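# Peel silicone mat off well plate into tray

## Task

Remove the silicone mat from the top of the well plate and place it inside the tray; the plate must stay upright in its original spot and must not be tilted, since its wells are filled with liquid.

## Robot and tools

Robot: two UR7e-style six-joint arms, left_arm and right_arm, each ending in a two-finger parallel gripper (50 mm max gap). Left arm's base sits near (+0.043, +0.475, 0) m, right arm's near (-0.067, -0.457, 0) m. A camera stand is fixed to the floor behind the arms. Objects may occasionally get nudged by an outside push. Anything ending up off the table means failure.

Frame: all hand positions, velocities and orientations use the scene frame: origin at table height midway between the nominal bases, +x out over the table, +z up, left_arm on the +y side (arm names do not match image sides). Printed hand poses may be off by a few cm, more at long reach.

Gripper geometry: fingers point along the gripper's +z, close along its x. end_effector_position is the point between the pads; fingertips extend 17.5 mm further. A camera block protrudes about 10 cm toward the gripper's -y and rotates with it.

Row layout (used by execute_actions and move): one flat list of 18 numbers covering both arms, even if only one moves. First left_arm: six absolute joint angles in radians (shoulder pan, shoulder lift, elbow, wrist 1, wrist 2, wrist 3), then gripper position, force_limit, speed. Then the same nine for right_arm. Joint ranges: elbow -3.142 to 3.142, all others -6.283 to 6.283; targets beyond a limit (by more than 0.010 rad and further than the current angle) are rejected, and a line 'joint sent to its limit' may appear. Gripper numbers are each in [-1, 1]: position +1 = open 50 mm, about -0.65 = pads touching, -1 = close until stopped by an object; force_limit -1/0/+1 = about 20/102/185 N per pad; speed -1/0/+1 = 20/85/150 mm/s. To leave a gripper unchanged, resend its last three numbers (0 is a real command).

Tools:
- execute_actions(actions, cameras): actions is a list of actions; each action is up to 15 rows, one per 1/30 s step; a short action repeats its final row to fill 15 steps (0.5 s). Images return only if actions is empty or cameras is given. An empty list also reveals normally hidden fields.
- move(target, speed, blend, stop_force, zero, blocking, cameras): target is one 18-number row or a list of up to 15 rows (absolute joint goals). All joints move in sync, so the hand traces a curve, with no collision avoidance. speed is rad/s for the joint with farthest to go, 0.01 to 3.14, default 0.5; one value or one per target. blend (rad) rounds corners between listed targets; 0 stops at each. stop_force (3 to 120 N, both arms) ends an arm's path when the wrist sensor feels that much push opposing motion since its zero; use a low speed for touches, omit it when pulling away from a contact. zero (default true) re-zeros before the move. blocking=false returns after 0.5 s while motion continues; a new move replaces a running one; not allowed with stop_force. Result adds a 'move:' line: done, off_target, moving, held or fault, plus limits=held if steps were withheld.
- wait(seconds 0 to 10, cameras): lets time pass holding last commands.
- stop(cameras): brakes a running move; fingers keep going.
- zoom_image(camera, region [x0,y0,x1,y1] pixels, at most 504x504): closer look at the latest image from cam_high, cam_low, cam_left_wrist or cam_right_wrist (all 672x504).
- zero_wrist_force(arm): tares that arm's wrist force/torque readings.
- read_manual(section): licence texts only.
- finished_scene(scene): ends the scene permanently; the goal must hold with the robot let go.

Results: Joint positions, velocities (rad, rad/s) and torques per arm in the joint order above; Joint targets shows what joints are currently driven toward (resend these to hold still); Tool commands; end-effector pose and velocities; object_status (0 moving, 1 blocked while opening, 2 blocked while closing = object held, 3 reached target or pads met/nothing held); position_measured in counts, opening about (250 - counts) x 0.202 mm; Wrist force/torque in the gripper's own axes, plus the peak since last shown; 'within noise' means the arm is still; 'joint command not followed' means the inter-arm clearance check altered targets.

Motion notes: commands lag about 0.09 s or 0.17 to 0.22 s; fast moves may overshoot. Per step a joint target stays within 0.651 rad of its measured angle, and hand speed is capped at 4 m/s. Large moves may not finish within one call; keep commanding.

Cautions: contact torque at the load limit (138 N m big joints, 25.7 N m wrists) or about 150 N outside force causes a 10 s arm stop; arms are stiff, so targets slightly past a firm contact can trigger it. Avoid hitting fixed or heavy items, dropping or releasing moving parts, and any contact between the arms (including gripping the other arm's fingers). Long loads or stretched poses heat motors; MOTOR HOT warns, 85 °C brakes the arm 30 to 60 s. Grip with position -1 and confirm object_status 2; to soften a grip, open first. Thinking time lets the scene keep running.

Each tool is called after "Emit:" as a command line: name --argument value for each argument, lists and objects as JSON in quotes; but a table of rows of numbers goes row by row, as --pt "numbers of a row", without its own name.

## Session

Emit:
execute_actions --actions '[]'

Scene clock: 0.00 s.
left_arm: end_effector_position=(+0.3933, +0.1851, +0.3128) position_measured=3 object_status=3 end_effector_quat_wxyz=(+0.086, +0.397, +0.887, +0.220) | right_arm: end_effector_position=(+0.8705, -0.2865, +0.1591) position_measured=3 object_status=3 end_effector_quat_wxyz=(+0.259, -0.329, +0.901, -0.110)
Joint positions: left_arm=[-1.282 -1.689 1.739 -1.398 -1.146 -2.025] | right_arm=[3.499 -2.493 -0.885 -0.807 1.342 -1.95]
Joint velocities: within noise
Joint torques (N m): no reading
Wrist force (N): no reading
Wrist torque (N m): no reading
Wrist force, peak (N): no reading
Joint targets: left_arm=[-1.282 -1.689 1.739 -1.398 -1.146 -2.025] | right_arm=[3.499 -2.493 -0.885 -0.807 1.342 -1.950]
Tool commands: left_gripper/position=+1.0 left_gripper/force_limit=+1.0 left_gripper/speed=+1.0 right_gripper/position=+1.0 right_gripper/force_limit=+1.0 right_gripper/speed=+1.0

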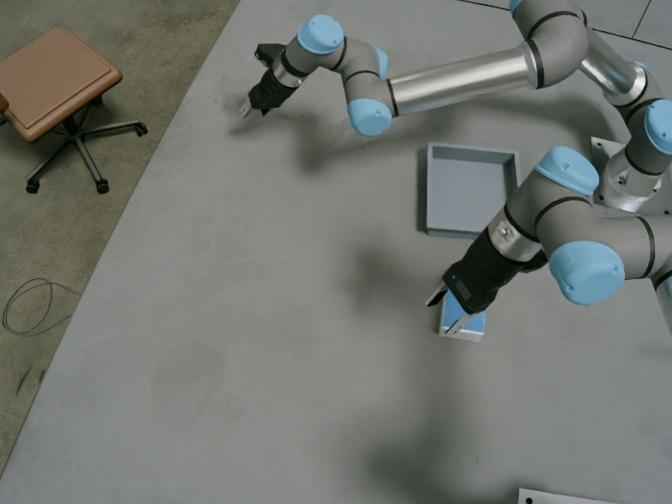

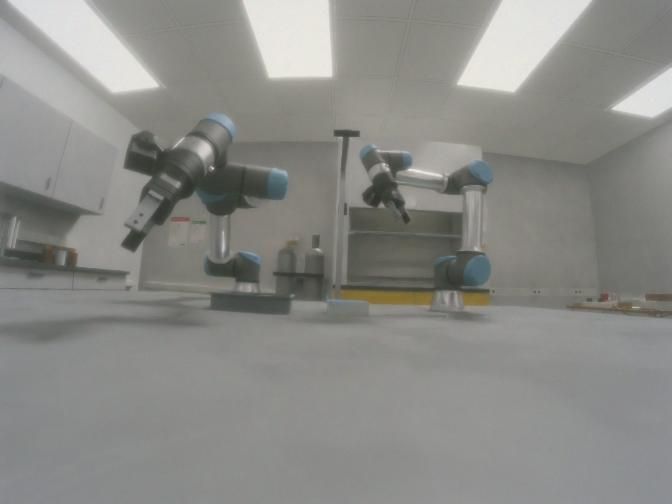

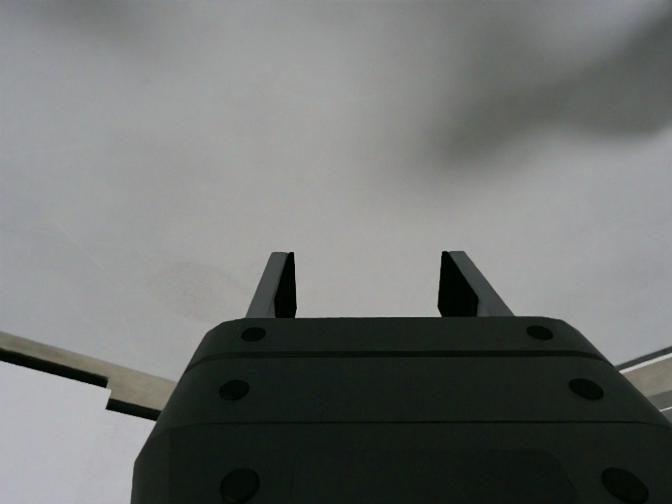

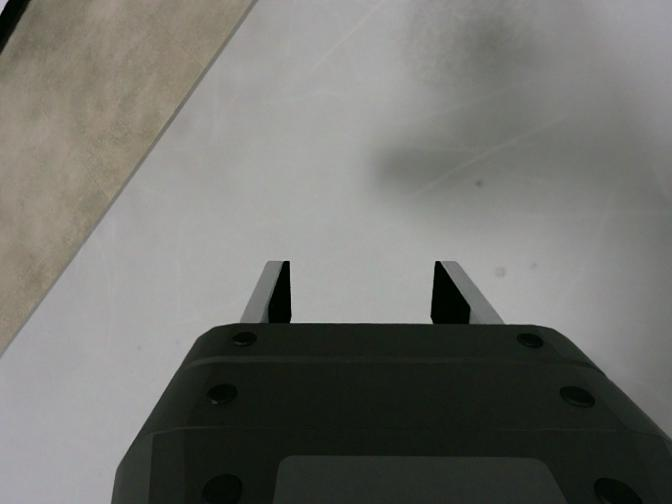

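Emit:
move --target '[-0.6,-1.70,2.3,-2.6,-1.5708,-1.57,-1,-0.5,0,4.1825,-1.7103,-1.5441,-1.4576,1.571,-2.1755,0.15,-0.7,0]' --speed 0.7 --cameras '["cam_right_wrist","cam_low","cam_high"]'

Emit:
zoom_image --camera "cam_low" --region '[300, 260, 400, 330]'

Scene clock: 6.00 s.
left_arm: end_effector_position=(+0.5087, +0.3374, +0.1684) position_measured=252 object_status=3 end_effector_quat_wxyz=(+0.205, +0.273, +0.938, -0.059) | right_arm: end_effector_position=(+0.3150, -0.0412, +0.2801) position_measured=130 object_status=3 end_effector_quat_wxyz=(+0.000, +0.742, -0.671, +0.000)
Joint positions: left_arm=[-0.6 -1.7 2.3 -2.6 -1.571 -1.57] | right_arm=[4.182 -1.71 -1.544 -1.458 1.571 -2.175]
Joint torques (N m): left_arm=[12.24 -28.5 -12.32 -5.36 -2.21 2.2] | right_arm=[8.2 39.96 18.89 1.24 1.06 -1.8]
Wrist force (N): left_arm=[-0.7 -0.3 0.4] | right_arm=[1.1 -1.2 -0.5]
Wrist torque (N m): left_arm=[-0.07 0.19 0.10] | right_arm=[-0.11 -0.43 -0.07]
Wrist force, peak (N): left_arm=[-0.1 1.2 0.9] | right_arm=[0.9 -3.1 1.7]
Joint targets: left_arm=[-0.600 -1.700 2.300 -2.600 -1.571 -1.570] | right_arm=[4.183 -1.710 -1.544 -1.458 1.571 -2.176]
move: done
Images, in order (width x height): cam_high 672x504, cam_low 672x504, cam_right_wrist 672x504.

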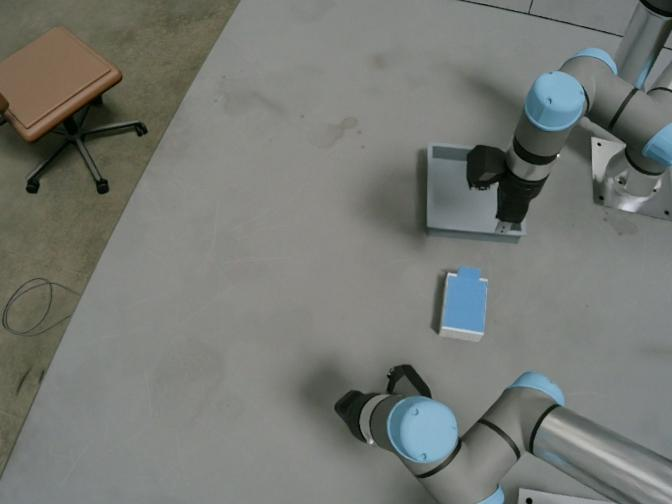

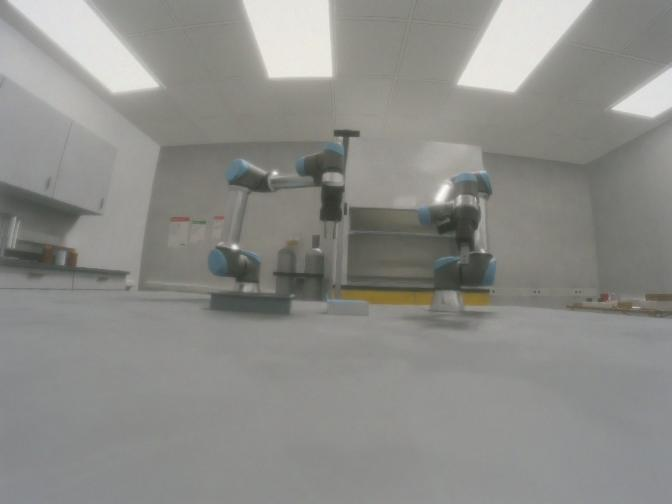

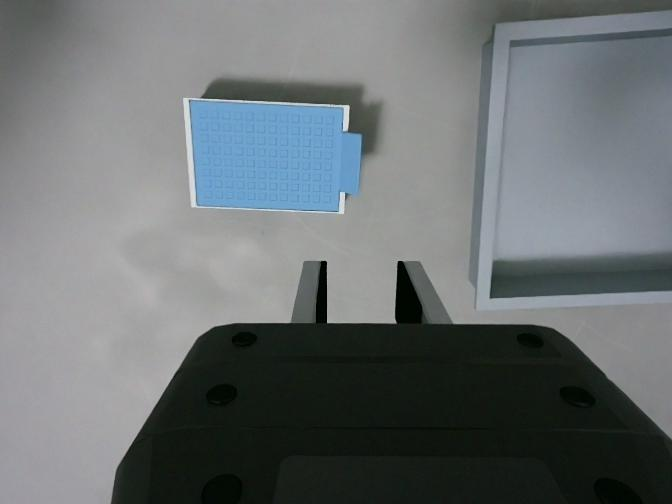

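Scaled by 5.040 from the camera's 672x504 image, which has a finer 960x720 frame.

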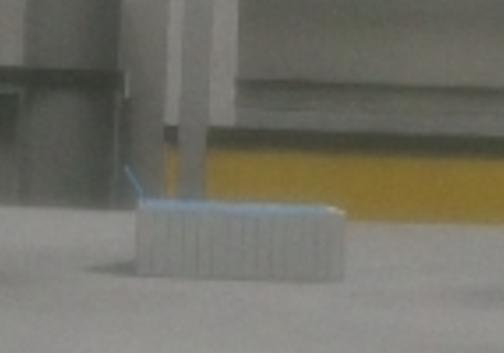

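Emit:
move --target '[-0.6,-1.70,2.3,-2.6,-1.5708,-1.57,-1,-0.5,0,3.8863,-1.8090,-2.2273,-0.2024,2.0541,-2.3071,0.15,-0.7,0]' --speed 0.6 --cameras '["cam_right_wrist"]'

Emit:
move --target '[-0.6,-1.70,2.3,-2.6,-1.5708,-1.57,-1,-0.5,0,3.9378,-1.9343,-2.2143,-0.0668,2.0300,-2.2558,0.15,-0.7,0]' --speed 0.1 --stop_force 6 --cameras '["cam_right_wrist","cam_low"]'

Emit:
zoom_image --camera "cam_low" --region '[300, 260, 400, 330]'

Scene clock: 24.43 s.
left_arm: end_effector_position=(+0.5087, +0.3375, +0.1684) position_measured=252 object_status=3 end_effector_quat_wxyz=(+0.205, +0.273, +0.938, -0.059) | right_arm: end_effector_position=(+0.3291, -0.0910, +0.1109) position_measured=130 object_status=3 end_effector_quat_wxyz=(-0.224, +0.687, -0.650, -0.236)
Joint positions: left_arm=[-0.6 -1.7 2.3 -2.6 -1.571 -1.57] | right_arm=[3.886 -1.809 -2.227 -0.203 2.054 -2.307]
Joint torques (N m): left_arm=[12.42 -28.82 -12.22 -5.2 -2.14 2.09] | right_arm=[-8.34 20.88 11.92 4.8 2.2 -1.93]
Wrist force (N): left_arm=[-0.8 -0.2 0.5] | right_arm=[-0.1 -0.7 -0.8]
Wrist torque (N m): left_arm=[-0.05 0.19 0.11] | right_arm=[0.02 0.03 -0.05]
Wrist force, peak (N): left_arm=[-1.1 -0.3 0.7] | right_arm=[1.0 -0.7 -1.8]
Joint targets: left_arm=[-0.600 -1.700 2.300 -2.600 -1.571 -1.570] | right_arm=[3.886 -1.809 -2.227 -0.202 2.054 -2.307]
move: done
Images, in order (width x height): cam_right_wrist 672x504.

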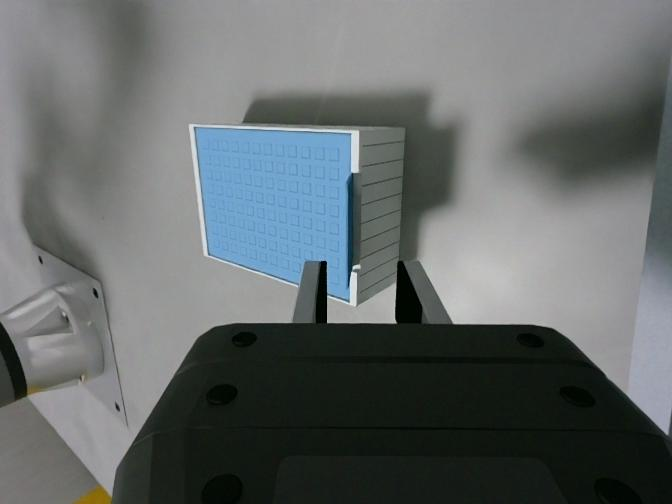

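Scene clock: 26.70 s.
left_arm: end_effector_position=(+0.5087, +0.3375, +0.1684) position_measured=252 object_status=3 end_effector_quat_wxyz=(+0.205, +0.273, +0.938, -0.059) | right_arm: end_effector_position=(+0.3274, -0.0603, +0.0716) position_measured=130 object_status=3 end_effector_quat_wxyz=(-0.224, +0.687, -0.650, -0.236)
Joint positions: left_arm=[-0.6 -1.7 2.3 -2.6 -1.571 -1.57] | right_arm=[3.938 -1.934 -2.214 -0.067 2.03 -2.256]
Joint torques (N m): left_arm=[12.57 -28.7 -12.48 -5.33 -2.04 2.22] | right_arm=[8.17 24.54 24.25 4.85 -0.58 1.86]
Wrist force (N): left_arm=[-0.6 -0.2 0.5] | right_arm=[-0.1 -0.8 -0.4]
Wrist torque (N m): left_arm=[-0.06 0.16 0.10] | right_arm=[-0.03 0.00 -0.12]
Wrist force, peak (N): left_arm=[-1.0 -0.3 0.7] | right_arm=[0.0 -0.8 -1.3]
Joint targets: left_arm=[-0.600 -1.700 2.300 -2.600 -1.571 -1.570] | right_arm=[3.938 -1.934 -2.214 -0.067 2.030 -2.256]
move: done
Images, in order (width x height): cam_low 672x504, cam_right_wrist 672x504.

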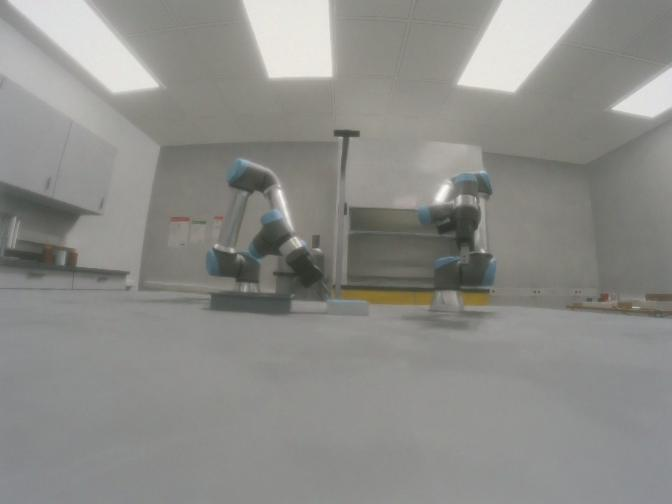

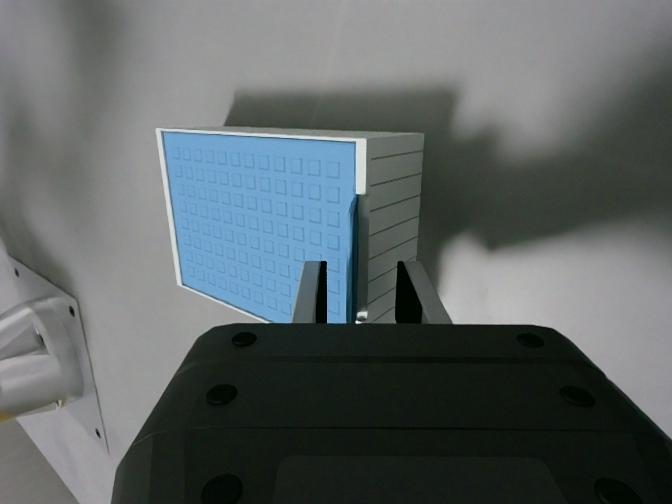

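Scaled by 5.040 from the camera's 672x504 image, which has a finer 960x720 frame.

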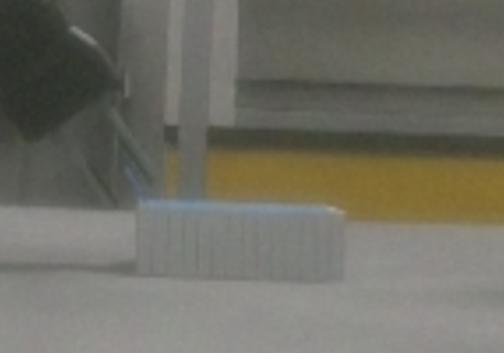

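Emit:
move --target '[-1.2913,-1.5468,2.3011,-2.6742,-1.5708,-1.57,-1,-0.5,0,3.9378,-1.9343,-2.2143,-0.0668,2.0300,-2.2558,-1,-0.4,-0.7]' --speed 0.6

Emit:
move --target '[-1.2913,-1.3850,2.3679,-2.9028,-1.5708,-1.57,-1,-0.5,0,3.9378,-1.9343,-2.2143,-0.0668,2.0300,-2.2558,-1,-0.4,-0.7]' --speed 0.05 --stop_force 18 --cameras '["cam_left_wrist","cam_low"]'

Emit:
zoom_image --camera "cam_low" --region '[300, 230, 400, 330]'

Scene clock: 37.80 s.
left_arm: end_effector_position=(+0.3174, +0.0616, +0.1095) position_measured=252 object_status=3 end_effector_quat_wxyz=(+0.141, +0.579, +0.797, -0.102) | right_arm: end_effector_position=(+0.3274, -0.0603, +0.0716) position_measured=244 object_status=2 end_effector_quat_wxyz=(-0.224, +0.687, -0.650, -0.236)
Joint positions: left_arm=[-1.291 -1.547 2.301 -2.674 -1.571 -1.57] | right_arm=[3.938 -1.934 -2.214 -0.067 2.03 -2.256]
Joint torques (N m): left_arm=[-11.73 -13.92 -9.32 -5.17 -1.3 2.01] | right_arm=[6.91 24.33 23.31 4.47 -0.24 1.75]
Wrist force (N): left_arm=[-0.5 -0.1 0.5] | right_arm=[-0.6 -0.7 -0.3]
Wrist torque (N m): left_arm=[-0.06 0.13 0.09] | right_arm=[-0.03 -0.03 -0.12]
Wrist force, peak (N): left_arm=[-1.5 -3.0 1.4] | right_arm=[-0.8 -1.1 -0.3]
Joint targets: left_arm=[-1.291 -1.547 2.301 -2.674 -1.571 -1.570] | right_arm=[3.938 -1.934 -2.214 -0.067 2.030 -2.256]
move: done

Scene clock: 42.53 s.
left_arm: end_effector_position=(+0.3177, +0.0603, +0.0583) position_measured=252 object_status=3 end_effector_quat_wxyz=(+0.141, +0.579, +0.797, -0.102) | right_arm: end_effector_position=(+0.3274, -0.0603, +0.0716) position_measured=244 object_status=2 end_effector_quat_wxyz=(-0.224, +0.687, -0.650, -0.236)
Joint positions: left_arm=[-1.291 -1.42 2.353 -2.853 -1.571 -1.57] | right_arm=[3.938 -1.934 -2.214 -0.067 2.03 -2.256]
Joint torques (N m): left_arm=[-12.51 -27.7 -19.11 0.09 0.72 1.88] | right_arm=[2.95 24.96 20.21 3.23 0.81 1.78]
Wrist force (N): left_arm=[-4.0 -0.2 -17.5] | right_arm=[-0.6 -0.8 -0.2]
Wrist torque (N m): left_arm=[-0.05 0.22 0.07] | right_arm=[-0.02 0.01 -0.12]
Wrist force, peak (N): left_arm=[-4.7 -0.6 -29.8] | right_arm=[-1.0 -1.0 -0.3]
Joint targets: left_arm=[-1.291 -1.420 2.353 -2.853 -1.571 -1.570] | right_arm=[3.938 -1.934 -2.214 -0.067 2.030 -2.256]
move: contact (left_arm); left_arm: the wrist 1 is farthest, 0.050 rad from its target
Images, in order (width x height): cam_low 672x504, cam_left_wrist 672x504.

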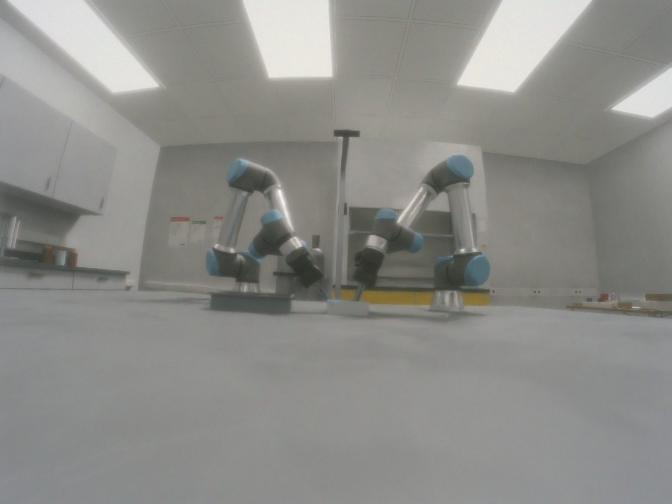

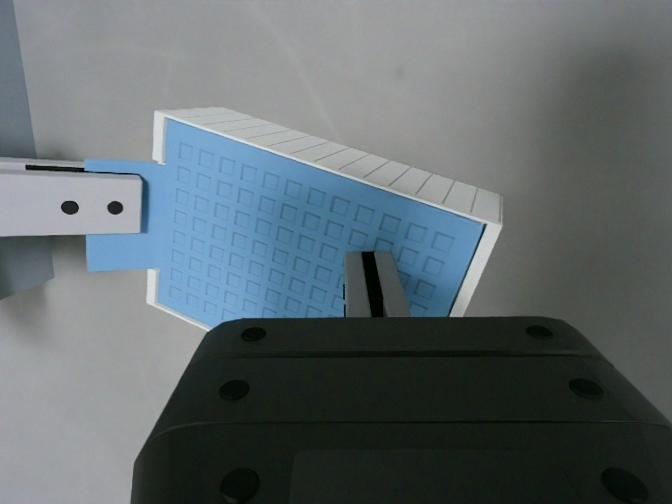

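Scaled by 5.040 from the camera's 672x504 image, which has a finer 960x720 frame.

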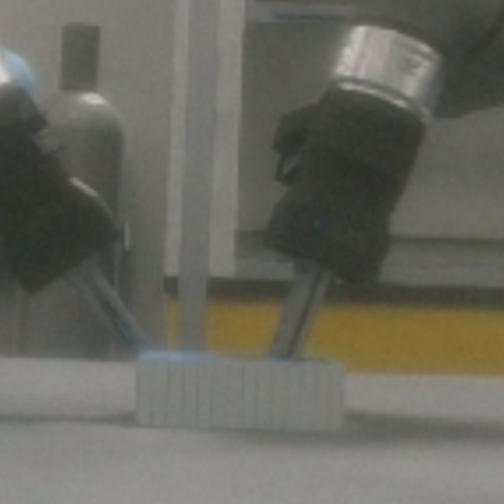

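Emit:
move --pt "-1.2913 -1.420 2.353 -2.853 -1.5708 -1.57 -1 -0.5 0 4.1621 -1.8943 -1.8563 -0.9618 1.571 -2.1499 -1 -0.4 -0.7" --pt "-1.2913 -1.420 2.353 -2.853 -1.5708 -1.57 -1 -0.5 0 4.1681 -1.8697 -1.8205 -1.0218 1.571 -2.1439 -1 -0.4 -0.7" --pt "-1.2913 -1.420 2.353 -2.853 -1.5708 -1.57 -1 -0.5 0 4.1843 -1.8584 -1.7429 -1.1107 1.571 -2.1277 -1 -0.4 -0.7" --speed '[0.2,0.04,0.04]' --blend '[0.02,0.02,0]' --cameras '["cam_left_wrist","cam_low"]'

Emit:
zoom_image --camera "cam_low" --region '[300, 230, 400, 330]'

Scene clock: 59.23 s.
left_arm: end_effector_position=(+0.3177, +0.0602, +0.0582) position_measured=252 object_status=3 end_effector_quat_wxyz=(+0.141, +0.579, +0.797, -0.102) | right_arm: end_effector_position=(+0.3254, -0.0202, +0.1369) position_measured=244 object_status=2 end_effector_quat_wxyz=(+0.000, +0.726, -0.688, +0.000)
Joint positions: left_arm=[-1.291 -1.42 2.353 -2.853 -1.571 -1.57] | right_arm=[4.184 -1.858 -1.743 -1.111 1.571 -2.128]
Joint torques (N m): left_arm=[-7.62 -9.4 -6.56 1.6 1.33 1.78] | right_arm=[5.2 46.29 31.85 0.18 0.21 2]
Wrist force (N): left_arm=[-13.0 -2.7 -10.9] | right_arm=[-5.7 -2.9 5.8]
Wrist torque (N m): left_arm=[-0.07 -0.03 0.07] | right_arm=[-0.38 -0.57 -0.18]
Wrist force, peak (N): left_arm=[4.3 6.8 -26.6] | right_arm=[-2.7 12.8 -142.1]
Joint targets: left_arm=[-1.291 -1.420 2.353 -2.853 -1.571 -1.570] | right_arm=[4.184 -1.858 -1.743 -1.111 1.571 -2.128]
move: done
Images, in order (width x height): cam_low 672x504, cam_left_wrist 672x504.

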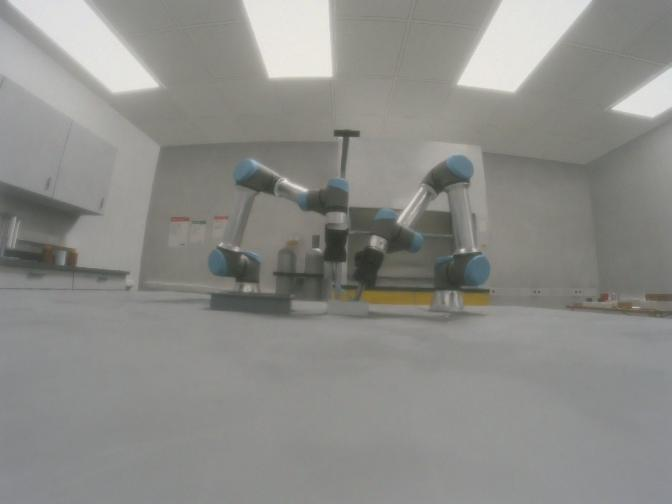

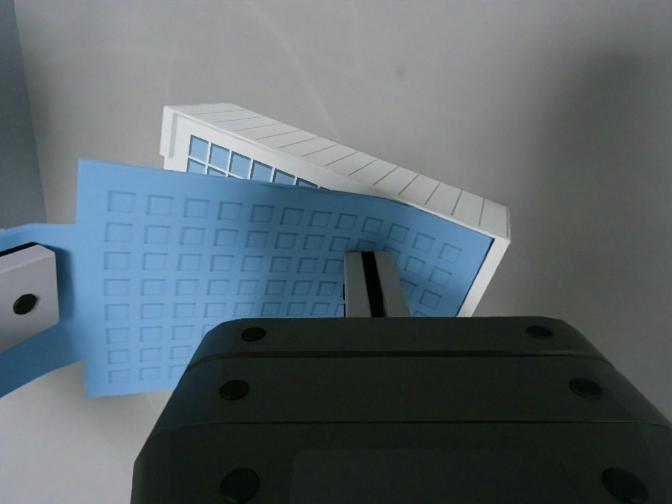

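Scaled by 5.040 from the camera's 672x504 image, which has a finer 960x720 frame.

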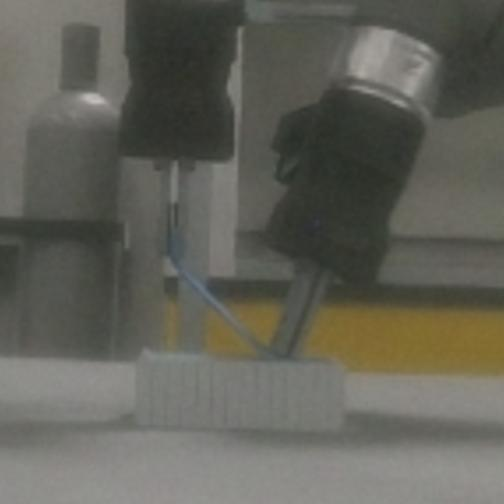

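Emit:
move --pt "-1.2913 -1.420 2.353 -2.853 -1.5708 -1.57 -1 -0.5 0 4.1981 -1.8889 -1.7211 -1.1020 1.571 -2.1139 -1 -0.4 -0.7" --pt "-1.2913 -1.5468 2.3011 -2.6742 -1.5708 -1.57 -1 -0.5 0 4.1981 -1.8889 -1.7211 -1.1020 1.571 -2.1139 -1 -0.4 -0.7" --pt "-1.2772 -1.5736 2.3637 -2.7100 -1.5708 -1.57 -1 -0.5 0 4.1981 -1.8889 -1.7211 -1.1020 1.571 -2.1139 -1 -0.4 -0.7" --pt "-1.2772 -1.5736 2.3637 -2.7100 -1.5708 -1.57 -1 -0.5 0 4.2265 -1.9268 -1.6260 -1.1592 1.571 -2.0855 -1 -0.4 -0.7" --speed 0.15

Emit:
move --target '[-1.2772,-1.4401,2.4171,-2.8969,-1.5708,-1.57,-1,-0.5,0,4.2265,-1.9268,-1.6260,-1.1592,1.571,-2.0855,-1,-0.4,-0.7]' --speed 0.05 --stop_force 14 --cameras '["cam_left_wrist","cam_low"]'

Emit:
zoom_image --camera "cam_low" --region '[300, 230, 400, 330]'

Scene clock: 76.97 s.
left_arm: end_effector_position=(+0.3163, +0.0855, +0.0995) position_measured=252 object_status=3 end_effector_quat_wxyz=(+0.141, +0.573, +0.801, -0.101) | right_arm: end_effector_position=(+0.3224, +0.0278, +0.1450) position_measured=244 object_status=2 end_effector_quat_wxyz=(+0.000, +0.726, -0.688, +0.000)
Joint positions: left_arm=[-1.277 -1.574 2.364 -2.71 -1.571 -1.57] | right_arm=[4.226 -1.927 -1.626 -1.159 1.571 -2.086]
Joint torques (N m): left_arm=[12.72 -31.82 -9.37 -5.33 0.46 1.65] | right_arm=[8.88 31.57 31.76 1.1 -1.46 1.93]
Wrist force (N): left_arm=[-0.7 -0.3 0.5] | right_arm=[1.2 -3.7 -0.8]
Wrist torque (N m): left_arm=[-0.07 0.17 0.08] | right_arm=[-0.49 -0.40 -0.18]
Wrist force, peak (N): left_arm=[-13.2 -3.2 -11.6] | right_arm=[-5.8 -3.4 7.2]
Joint targets: left_arm=[-1.277 -1.574 2.364 -2.710 -1.571 -1.570] | right_arm=[4.227 -1.927 -1.626 -1.159 1.571 -2.086]
move: done

Scene clock: 81.10 s.
left_arm: end_effector_position=(+0.3165, +0.0848, +0.0599) position_measured=252 object_status=3 end_effector_quat_wxyz=(+0.141, +0.573, +0.801, -0.101) | right_arm: end_effector_position=(+0.3224, +0.0278, +0.1450) position_measured=244 object_status=2 end_effector_quat_wxyz=(+0.000, +0.726, -0.688, +0.000)
Joint positions: left_arm=[-1.277 -1.469 2.406 -2.857 -1.571 -1.57] | right_arm=[4.226 -1.927 -1.626 -1.159 1.571 -2.085]
Joint torques (N m): left_arm=[8.49 -27.97 -18.31 -0.57 -1.56 1.59] | right_arm=[8.46 32.8 31.97 1.12 -1.36 2]
Wrist force (N): left_arm=[-7.9 -0.3 -9.9] | right_arm=[1.2 -3.8 -0.5]
Wrist torque (N m): left_arm=[-0.12 0.09 0.13] | right_arm=[-0.50 -0.40 -0.18]
Wrist force, peak (N): left_arm=[-3.9 -1.2 -35.8] | right_arm=[1.4 -4.0 -0.4]
Joint targets: left_arm=[-1.277 -1.469 2.406 -2.857 -1.571 -1.570] | right_arm=[4.227 -1.927 -1.626 -1.159 1.571 -2.086]
move: contact (left_arm); left_arm: the wrist 1 is farthest, 0.040 rad from its target
Images, in order (width x height): cam_low 672x504, cam_left_wrist 672x504.

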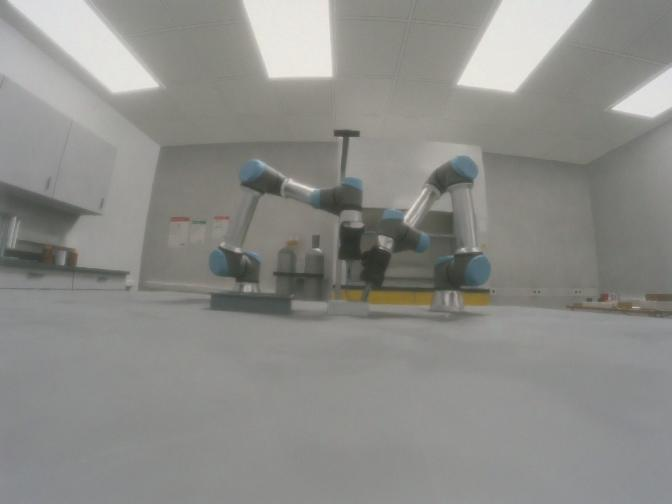

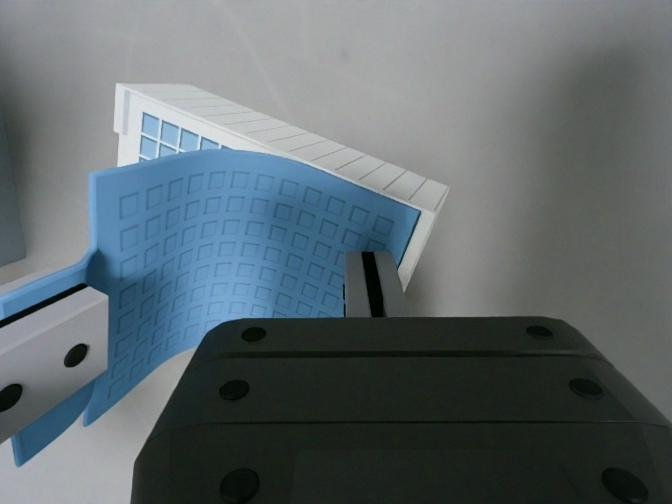

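Scaled by 5.040 from the camera's 672x504 image, which has a finer 960x720 frame.

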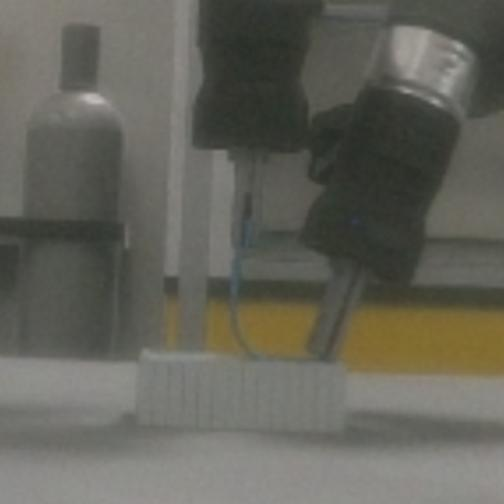

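Emit:
move --pt "-1.2772 -1.469 2.406 -2.857 -1.5708 -1.57 -1 -0.5 0 4.2344 -1.9114 -1.5517 -1.2493 1.571 -2.0776 -1 -0.4 -0.7" --pt "-1.2772 -1.469 2.406 -2.857 -1.5708 -1.57 -1 -0.5 0 4.2422 -1.9040 -1.4690 -1.3390 1.571 -2.0698 -1 -0.4 -0.7" --speed 0.05 --blend '[0.02,0]' --cameras '["cam_left_wrist","cam_low"]'

Emit:
zoom_image --camera "cam_low" --region '[300, 230, 400, 330]'

Scene clock: 91.10 s.
left_arm: end_effector_position=(+0.3165, +0.0849, +0.0599) position_measured=252 object_status=3 end_effector_quat_wxyz=(+0.141, +0.573, +0.801, -0.101) | right_arm: end_effector_position=(+0.3204, +0.0457, +0.2150) position_measured=244 object_status=2 end_effector_quat_wxyz=(+0.000, +0.726, -0.688, +0.000)
Joint positions: left_arm=[-1.277 -1.469 2.406 -2.857 -1.571 -1.57] | right_arm=[4.242 -1.904 -1.469 -1.339 1.571 -2.07]
Joint torques (N m): left_arm=[5.57 -25.82 -1.44 -1.78 -1.89 1.57] | right_arm=[7.32 47.3 34.31 0.97 -1.35 2.15]
Wrist force (N): left_arm=[-7.8 -0.8 -10.7] | right_arm=[0.8 -3.5 -0.3]
Wrist torque (N m): left_arm=[-0.17 0.12 0.13] | right_arm=[-0.52 -0.35 -0.15]
Wrist force, peak (N): left_arm=[-7.7 -0.6 -11.9] | right_arm=[-0.2 -4.0 5.3]
Joint targets: left_arm=[-1.277 -1.469 2.406 -2.857 -1.571 -1.570] | right_arm=[4.242 -1.904 -1.469 -1.339 1.571 -2.070]
move: done
Images, in order (width x height): cam_low 672x504, cam_left_wrist 672x504.

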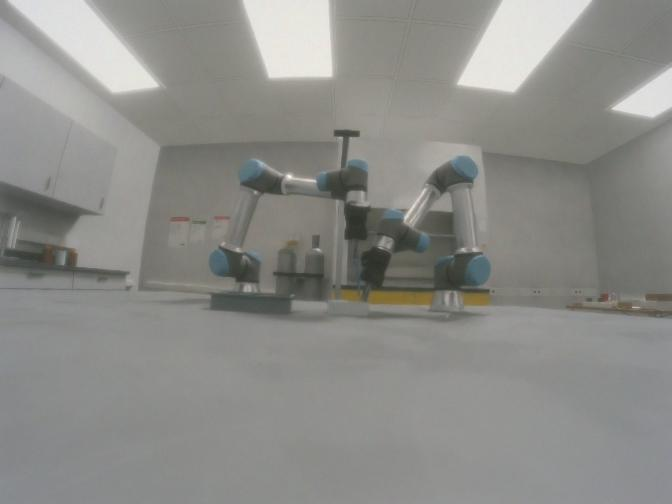

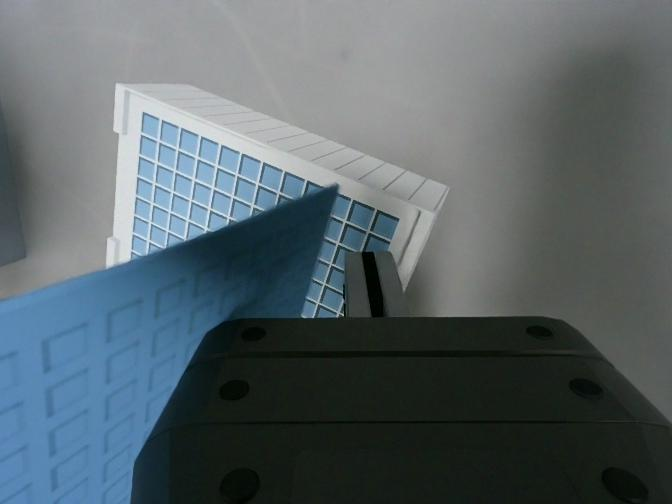

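Scaled by 5.040 from the camera's 672x504 image, which has a finer 960x720 frame.

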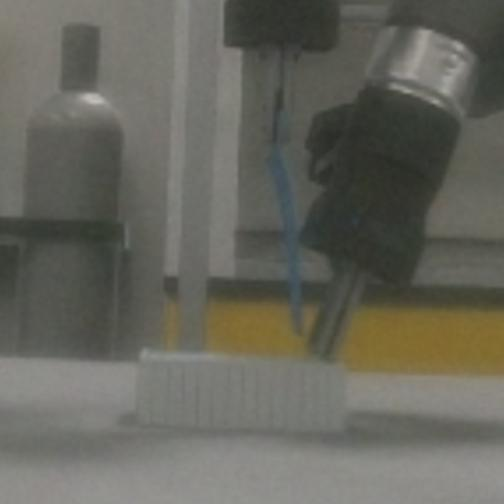

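Emit:
move --pt "-1.2772 -1.60 2.40 -2.72 -1.5708 -1.57 -1 -0.5 0 4.2422 -1.9040 -1.4690 -1.3390 1.571 -2.0698 -1 -0.4 -0.7" --pt "-1.2 -1.70 2.3 -2.6 -1.5708 -1.57 -1 -0.5 0 4.2309 -1.8550 -1.4182 -1.4388 1.571 -2.0811 -1 -0.4 -0.7" --pt "-0.6 -1.70 2.3 -2.6 -1.5708 -1.57 -1 -0.5 0 3.9369 -1.5177 -1.8237 -1.3706 1.571 -2.3751 -1 -0.4 -0.7" --speed '[0.1,0.3,0.4]' --blend '[0.02,0.03,0]' --cameras '["cam_high","cam_right_wrist"]'

Scene clock: 108.67 s.
left_arm: end_effector_position=(+0.5087, +0.3374, +0.1684) position_measured=252 object_status=3 end_effector_quat_wxyz=(+0.205, +0.273, +0.938, -0.059) | right_arm: end_effector_position=(+0.3454, -0.2101, +0.2500) position_measured=244 object_status=2 end_effector_quat_wxyz=(+0.000, +0.726, -0.688, +0.000)
Joint positions: left_arm=[-0.6 -1.7 2.3 -2.6 -1.571 -1.57] | right_arm=[3.937 -1.518 -1.824 -1.371 1.571 -2.375]
Joint torques (N m): left_arm=[13.85 -25.79 -29.91 -2.53 -1.93 1.14] | right_arm=[-6.62 30.66 19.64 4.26 -1.08 -1.95]
Wrist force (N): left_arm=[-1.0 -0.1 0.6] | right_arm=[1.2 -3.6 0.1]
Wrist torque (N m): left_arm=[-0.04 0.24 0.10] | right_arm=[-0.48 -0.43 -0.09]
Wrist force, peak (N): left_arm=[-8.0 -1.1 -10.9] | right_arm=[2.7 -3.3 0.5]
Joint targets: left_arm=[-0.600 -1.700 2.300 -2.600 -1.571 -1.570] | right_arm=[3.937 -1.518 -1.824 -1.371 1.571 -2.375]
move: done
Images, in order (width x height): cam_high 672x504, cam_right_wrist 672x504.

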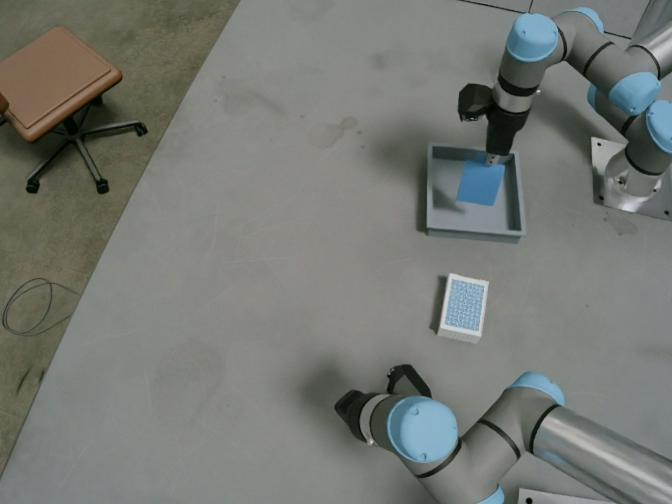

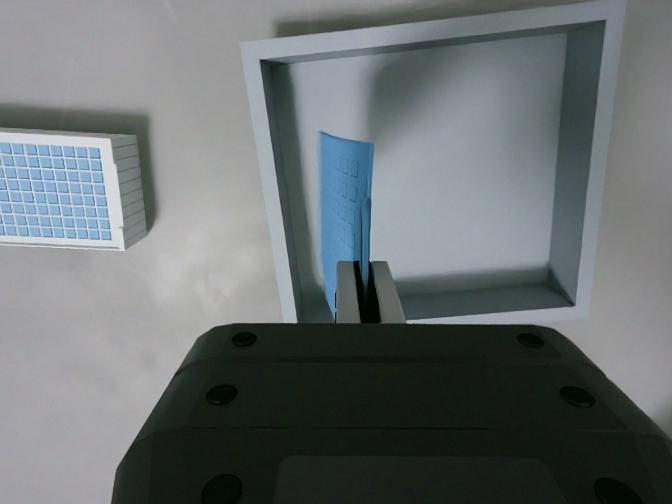

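Emit:
move --pt "-0.6 -1.70 2.3 -2.6 -1.5708 -1.57 -1 -0.5 0 3.9065 -1.5642 -2.0212 -1.1266 1.571 -2.4055 -1 -0.4 -0.7" --pt "-0.6 -1.70 2.3 -2.6 -1.5708 -1.57 -1 -0.5 0 3.8053 -1.5676 -2.1646 -0.9798 1.571 -2.5067 -1 -0.4 -0.7" --pt "-0.6 -1.70 2.3 -2.6 -1.5708 -1.57 -1 -0.5 0 3.7190 -1.6338 -2.2760 -0.8022 1.571 -2.5930 -1 -0.4 -0.7" --pt "-0.6 -1.70 2.3 -2.6 -1.5708 -1.57 -1 -0.5 0 3.7190 -1.6338 -2.2760 -0.8022 1.571 -2.5930 0.2 -0.4 -0.7" --speed 0.2 --blend '[0.03,0.03,0,0]' --cameras '["cam_right_wrist"]'

Emit:
move --target '[-0.6,-1.70,2.3,-2.6,-1.5708,-1.57,-1,-0.5,0,3.7190,-1.4028,-1.9899,-1.3193,1.571,-2.5930,0.2,-0.4,-0.7]' --speed 0.3 --cameras '["cam_right_wrist","cam_high"]'

Scene clock: 117.20 s.
left_arm: end_effector_position=(+0.5087, +0.3375, +0.1684) position_measured=252 object_status=3 end_effector_quat_wxyz=(+0.205, +0.273, +0.938, -0.059) | right_arm: end_effector_position=(+0.3453, -0.3352, +0.0551) position_measured=123 object_status=3 end_effector_quat_wxyz=(+0.000, +0.726, -0.688, +0.000)
Joint positions: left_arm=[-0.6 -1.7 2.3 -2.6 -1.571 -1.57] | right_arm=[3.719 -1.634 -2.276 -0.802 1.571 -2.593]
Joint torques (N m): left_arm=[12.33 -10.17 -28.37 -4.96 -1.76 0.92] | right_arm=[-7.39 13.85 13.99 4.3 -1.07 -1.74]
Wrist force (N): left_arm=[-0.8 -0.1 0.6] | right_arm=[0.8 -3.4 -0.6]
Wrist torque (N m): left_arm=[-0.05 0.19 0.10] | right_arm=[-0.49 -0.34 -0.11]
Wrist force, peak (N): left_arm=[-1.1 -0.3 0.7] | right_arm=[0.8 -3.9 -0.3]
Joint targets: left_arm=[-0.600 -1.700 2.300 -2.600 -1.571 -1.570] | right_arm=[3.719 -1.634 -2.276 -0.802 1.571 -2.593]
move: done
Images, in order (width x height): cam_right_wrist 672x504.

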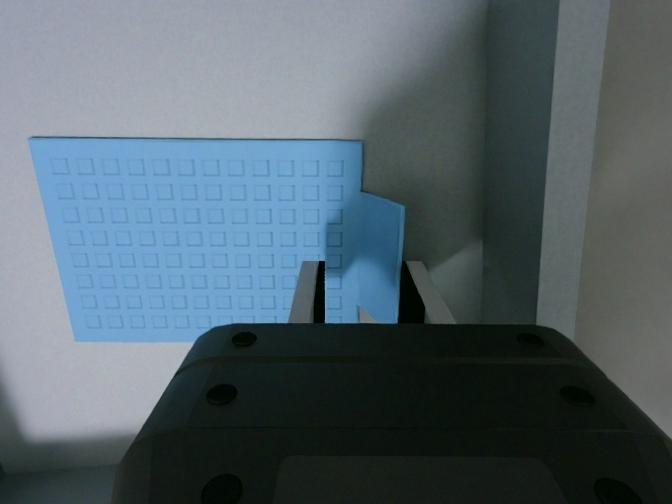

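Scene clock: 119.43 s.
left_arm: end_effector_position=(+0.5087, +0.3375, +0.1684) position_measured=252 object_status=3 end_effector_quat_wxyz=(+0.205, +0.273, +0.938, -0.059) | right_arm: end_effector_position=(+0.3453, -0.3352, +0.2249) position_measured=123 object_status=3 end_effector_quat_wxyz=(+0.000, +0.726, -0.688, +0.000)
Joint positions: left_arm=[-0.6 -1.7 2.3 -2.6 -1.571 -1.57] | right_arm=[3.719 -1.403 -1.99 -1.319 1.571 -2.593]
Joint torques (N m): left_arm=[12.73 -8.88 -26.98 -4.83 -1.67 0.87] | right_arm=[-5.93 25.69 34.65 1.13 -1.02 -1.92]
Wrist force (N): left_arm=[-0.9 -0.3 0.4] | right_arm=[0.9 -3.1 -0.4]
Wrist torque (N m): left_arm=[-0.06 0.20 0.11] | right_arm=[-0.47 -0.36 -0.10]
Wrist force, peak (N): left_arm=[-1.0 -0.5 0.7] | right_arm=[1.3 -3.5 -0.3]
Joint targets: left_arm=[-0.600 -1.700 2.300 -2.600 -1.571 -1.570] | right_arm=[3.719 -1.403 -1.990 -1.319 1.571 -2.593]
move: done
Images, in order (width x height): cam_high 672x504, cam_right_wrist 672x504.

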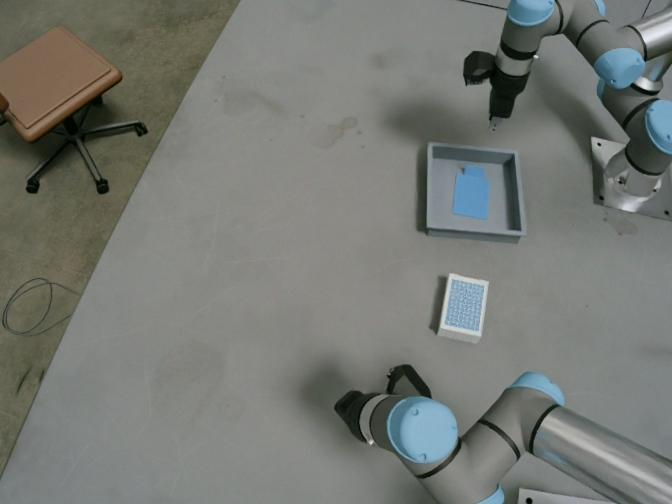

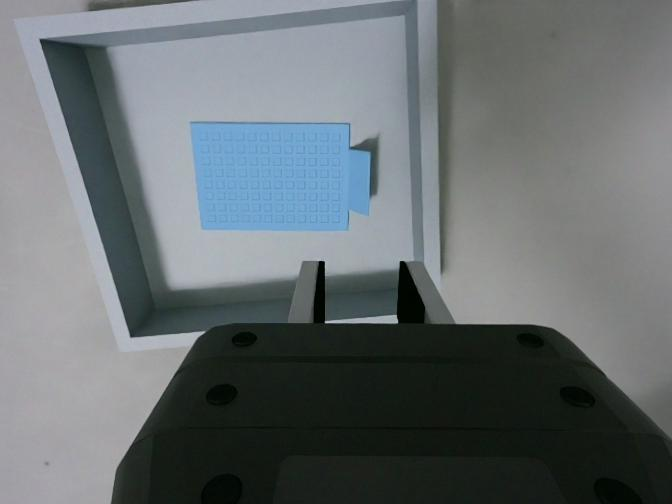

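Emit:
finished_scene --scene 2

The scene is finished: the task was done.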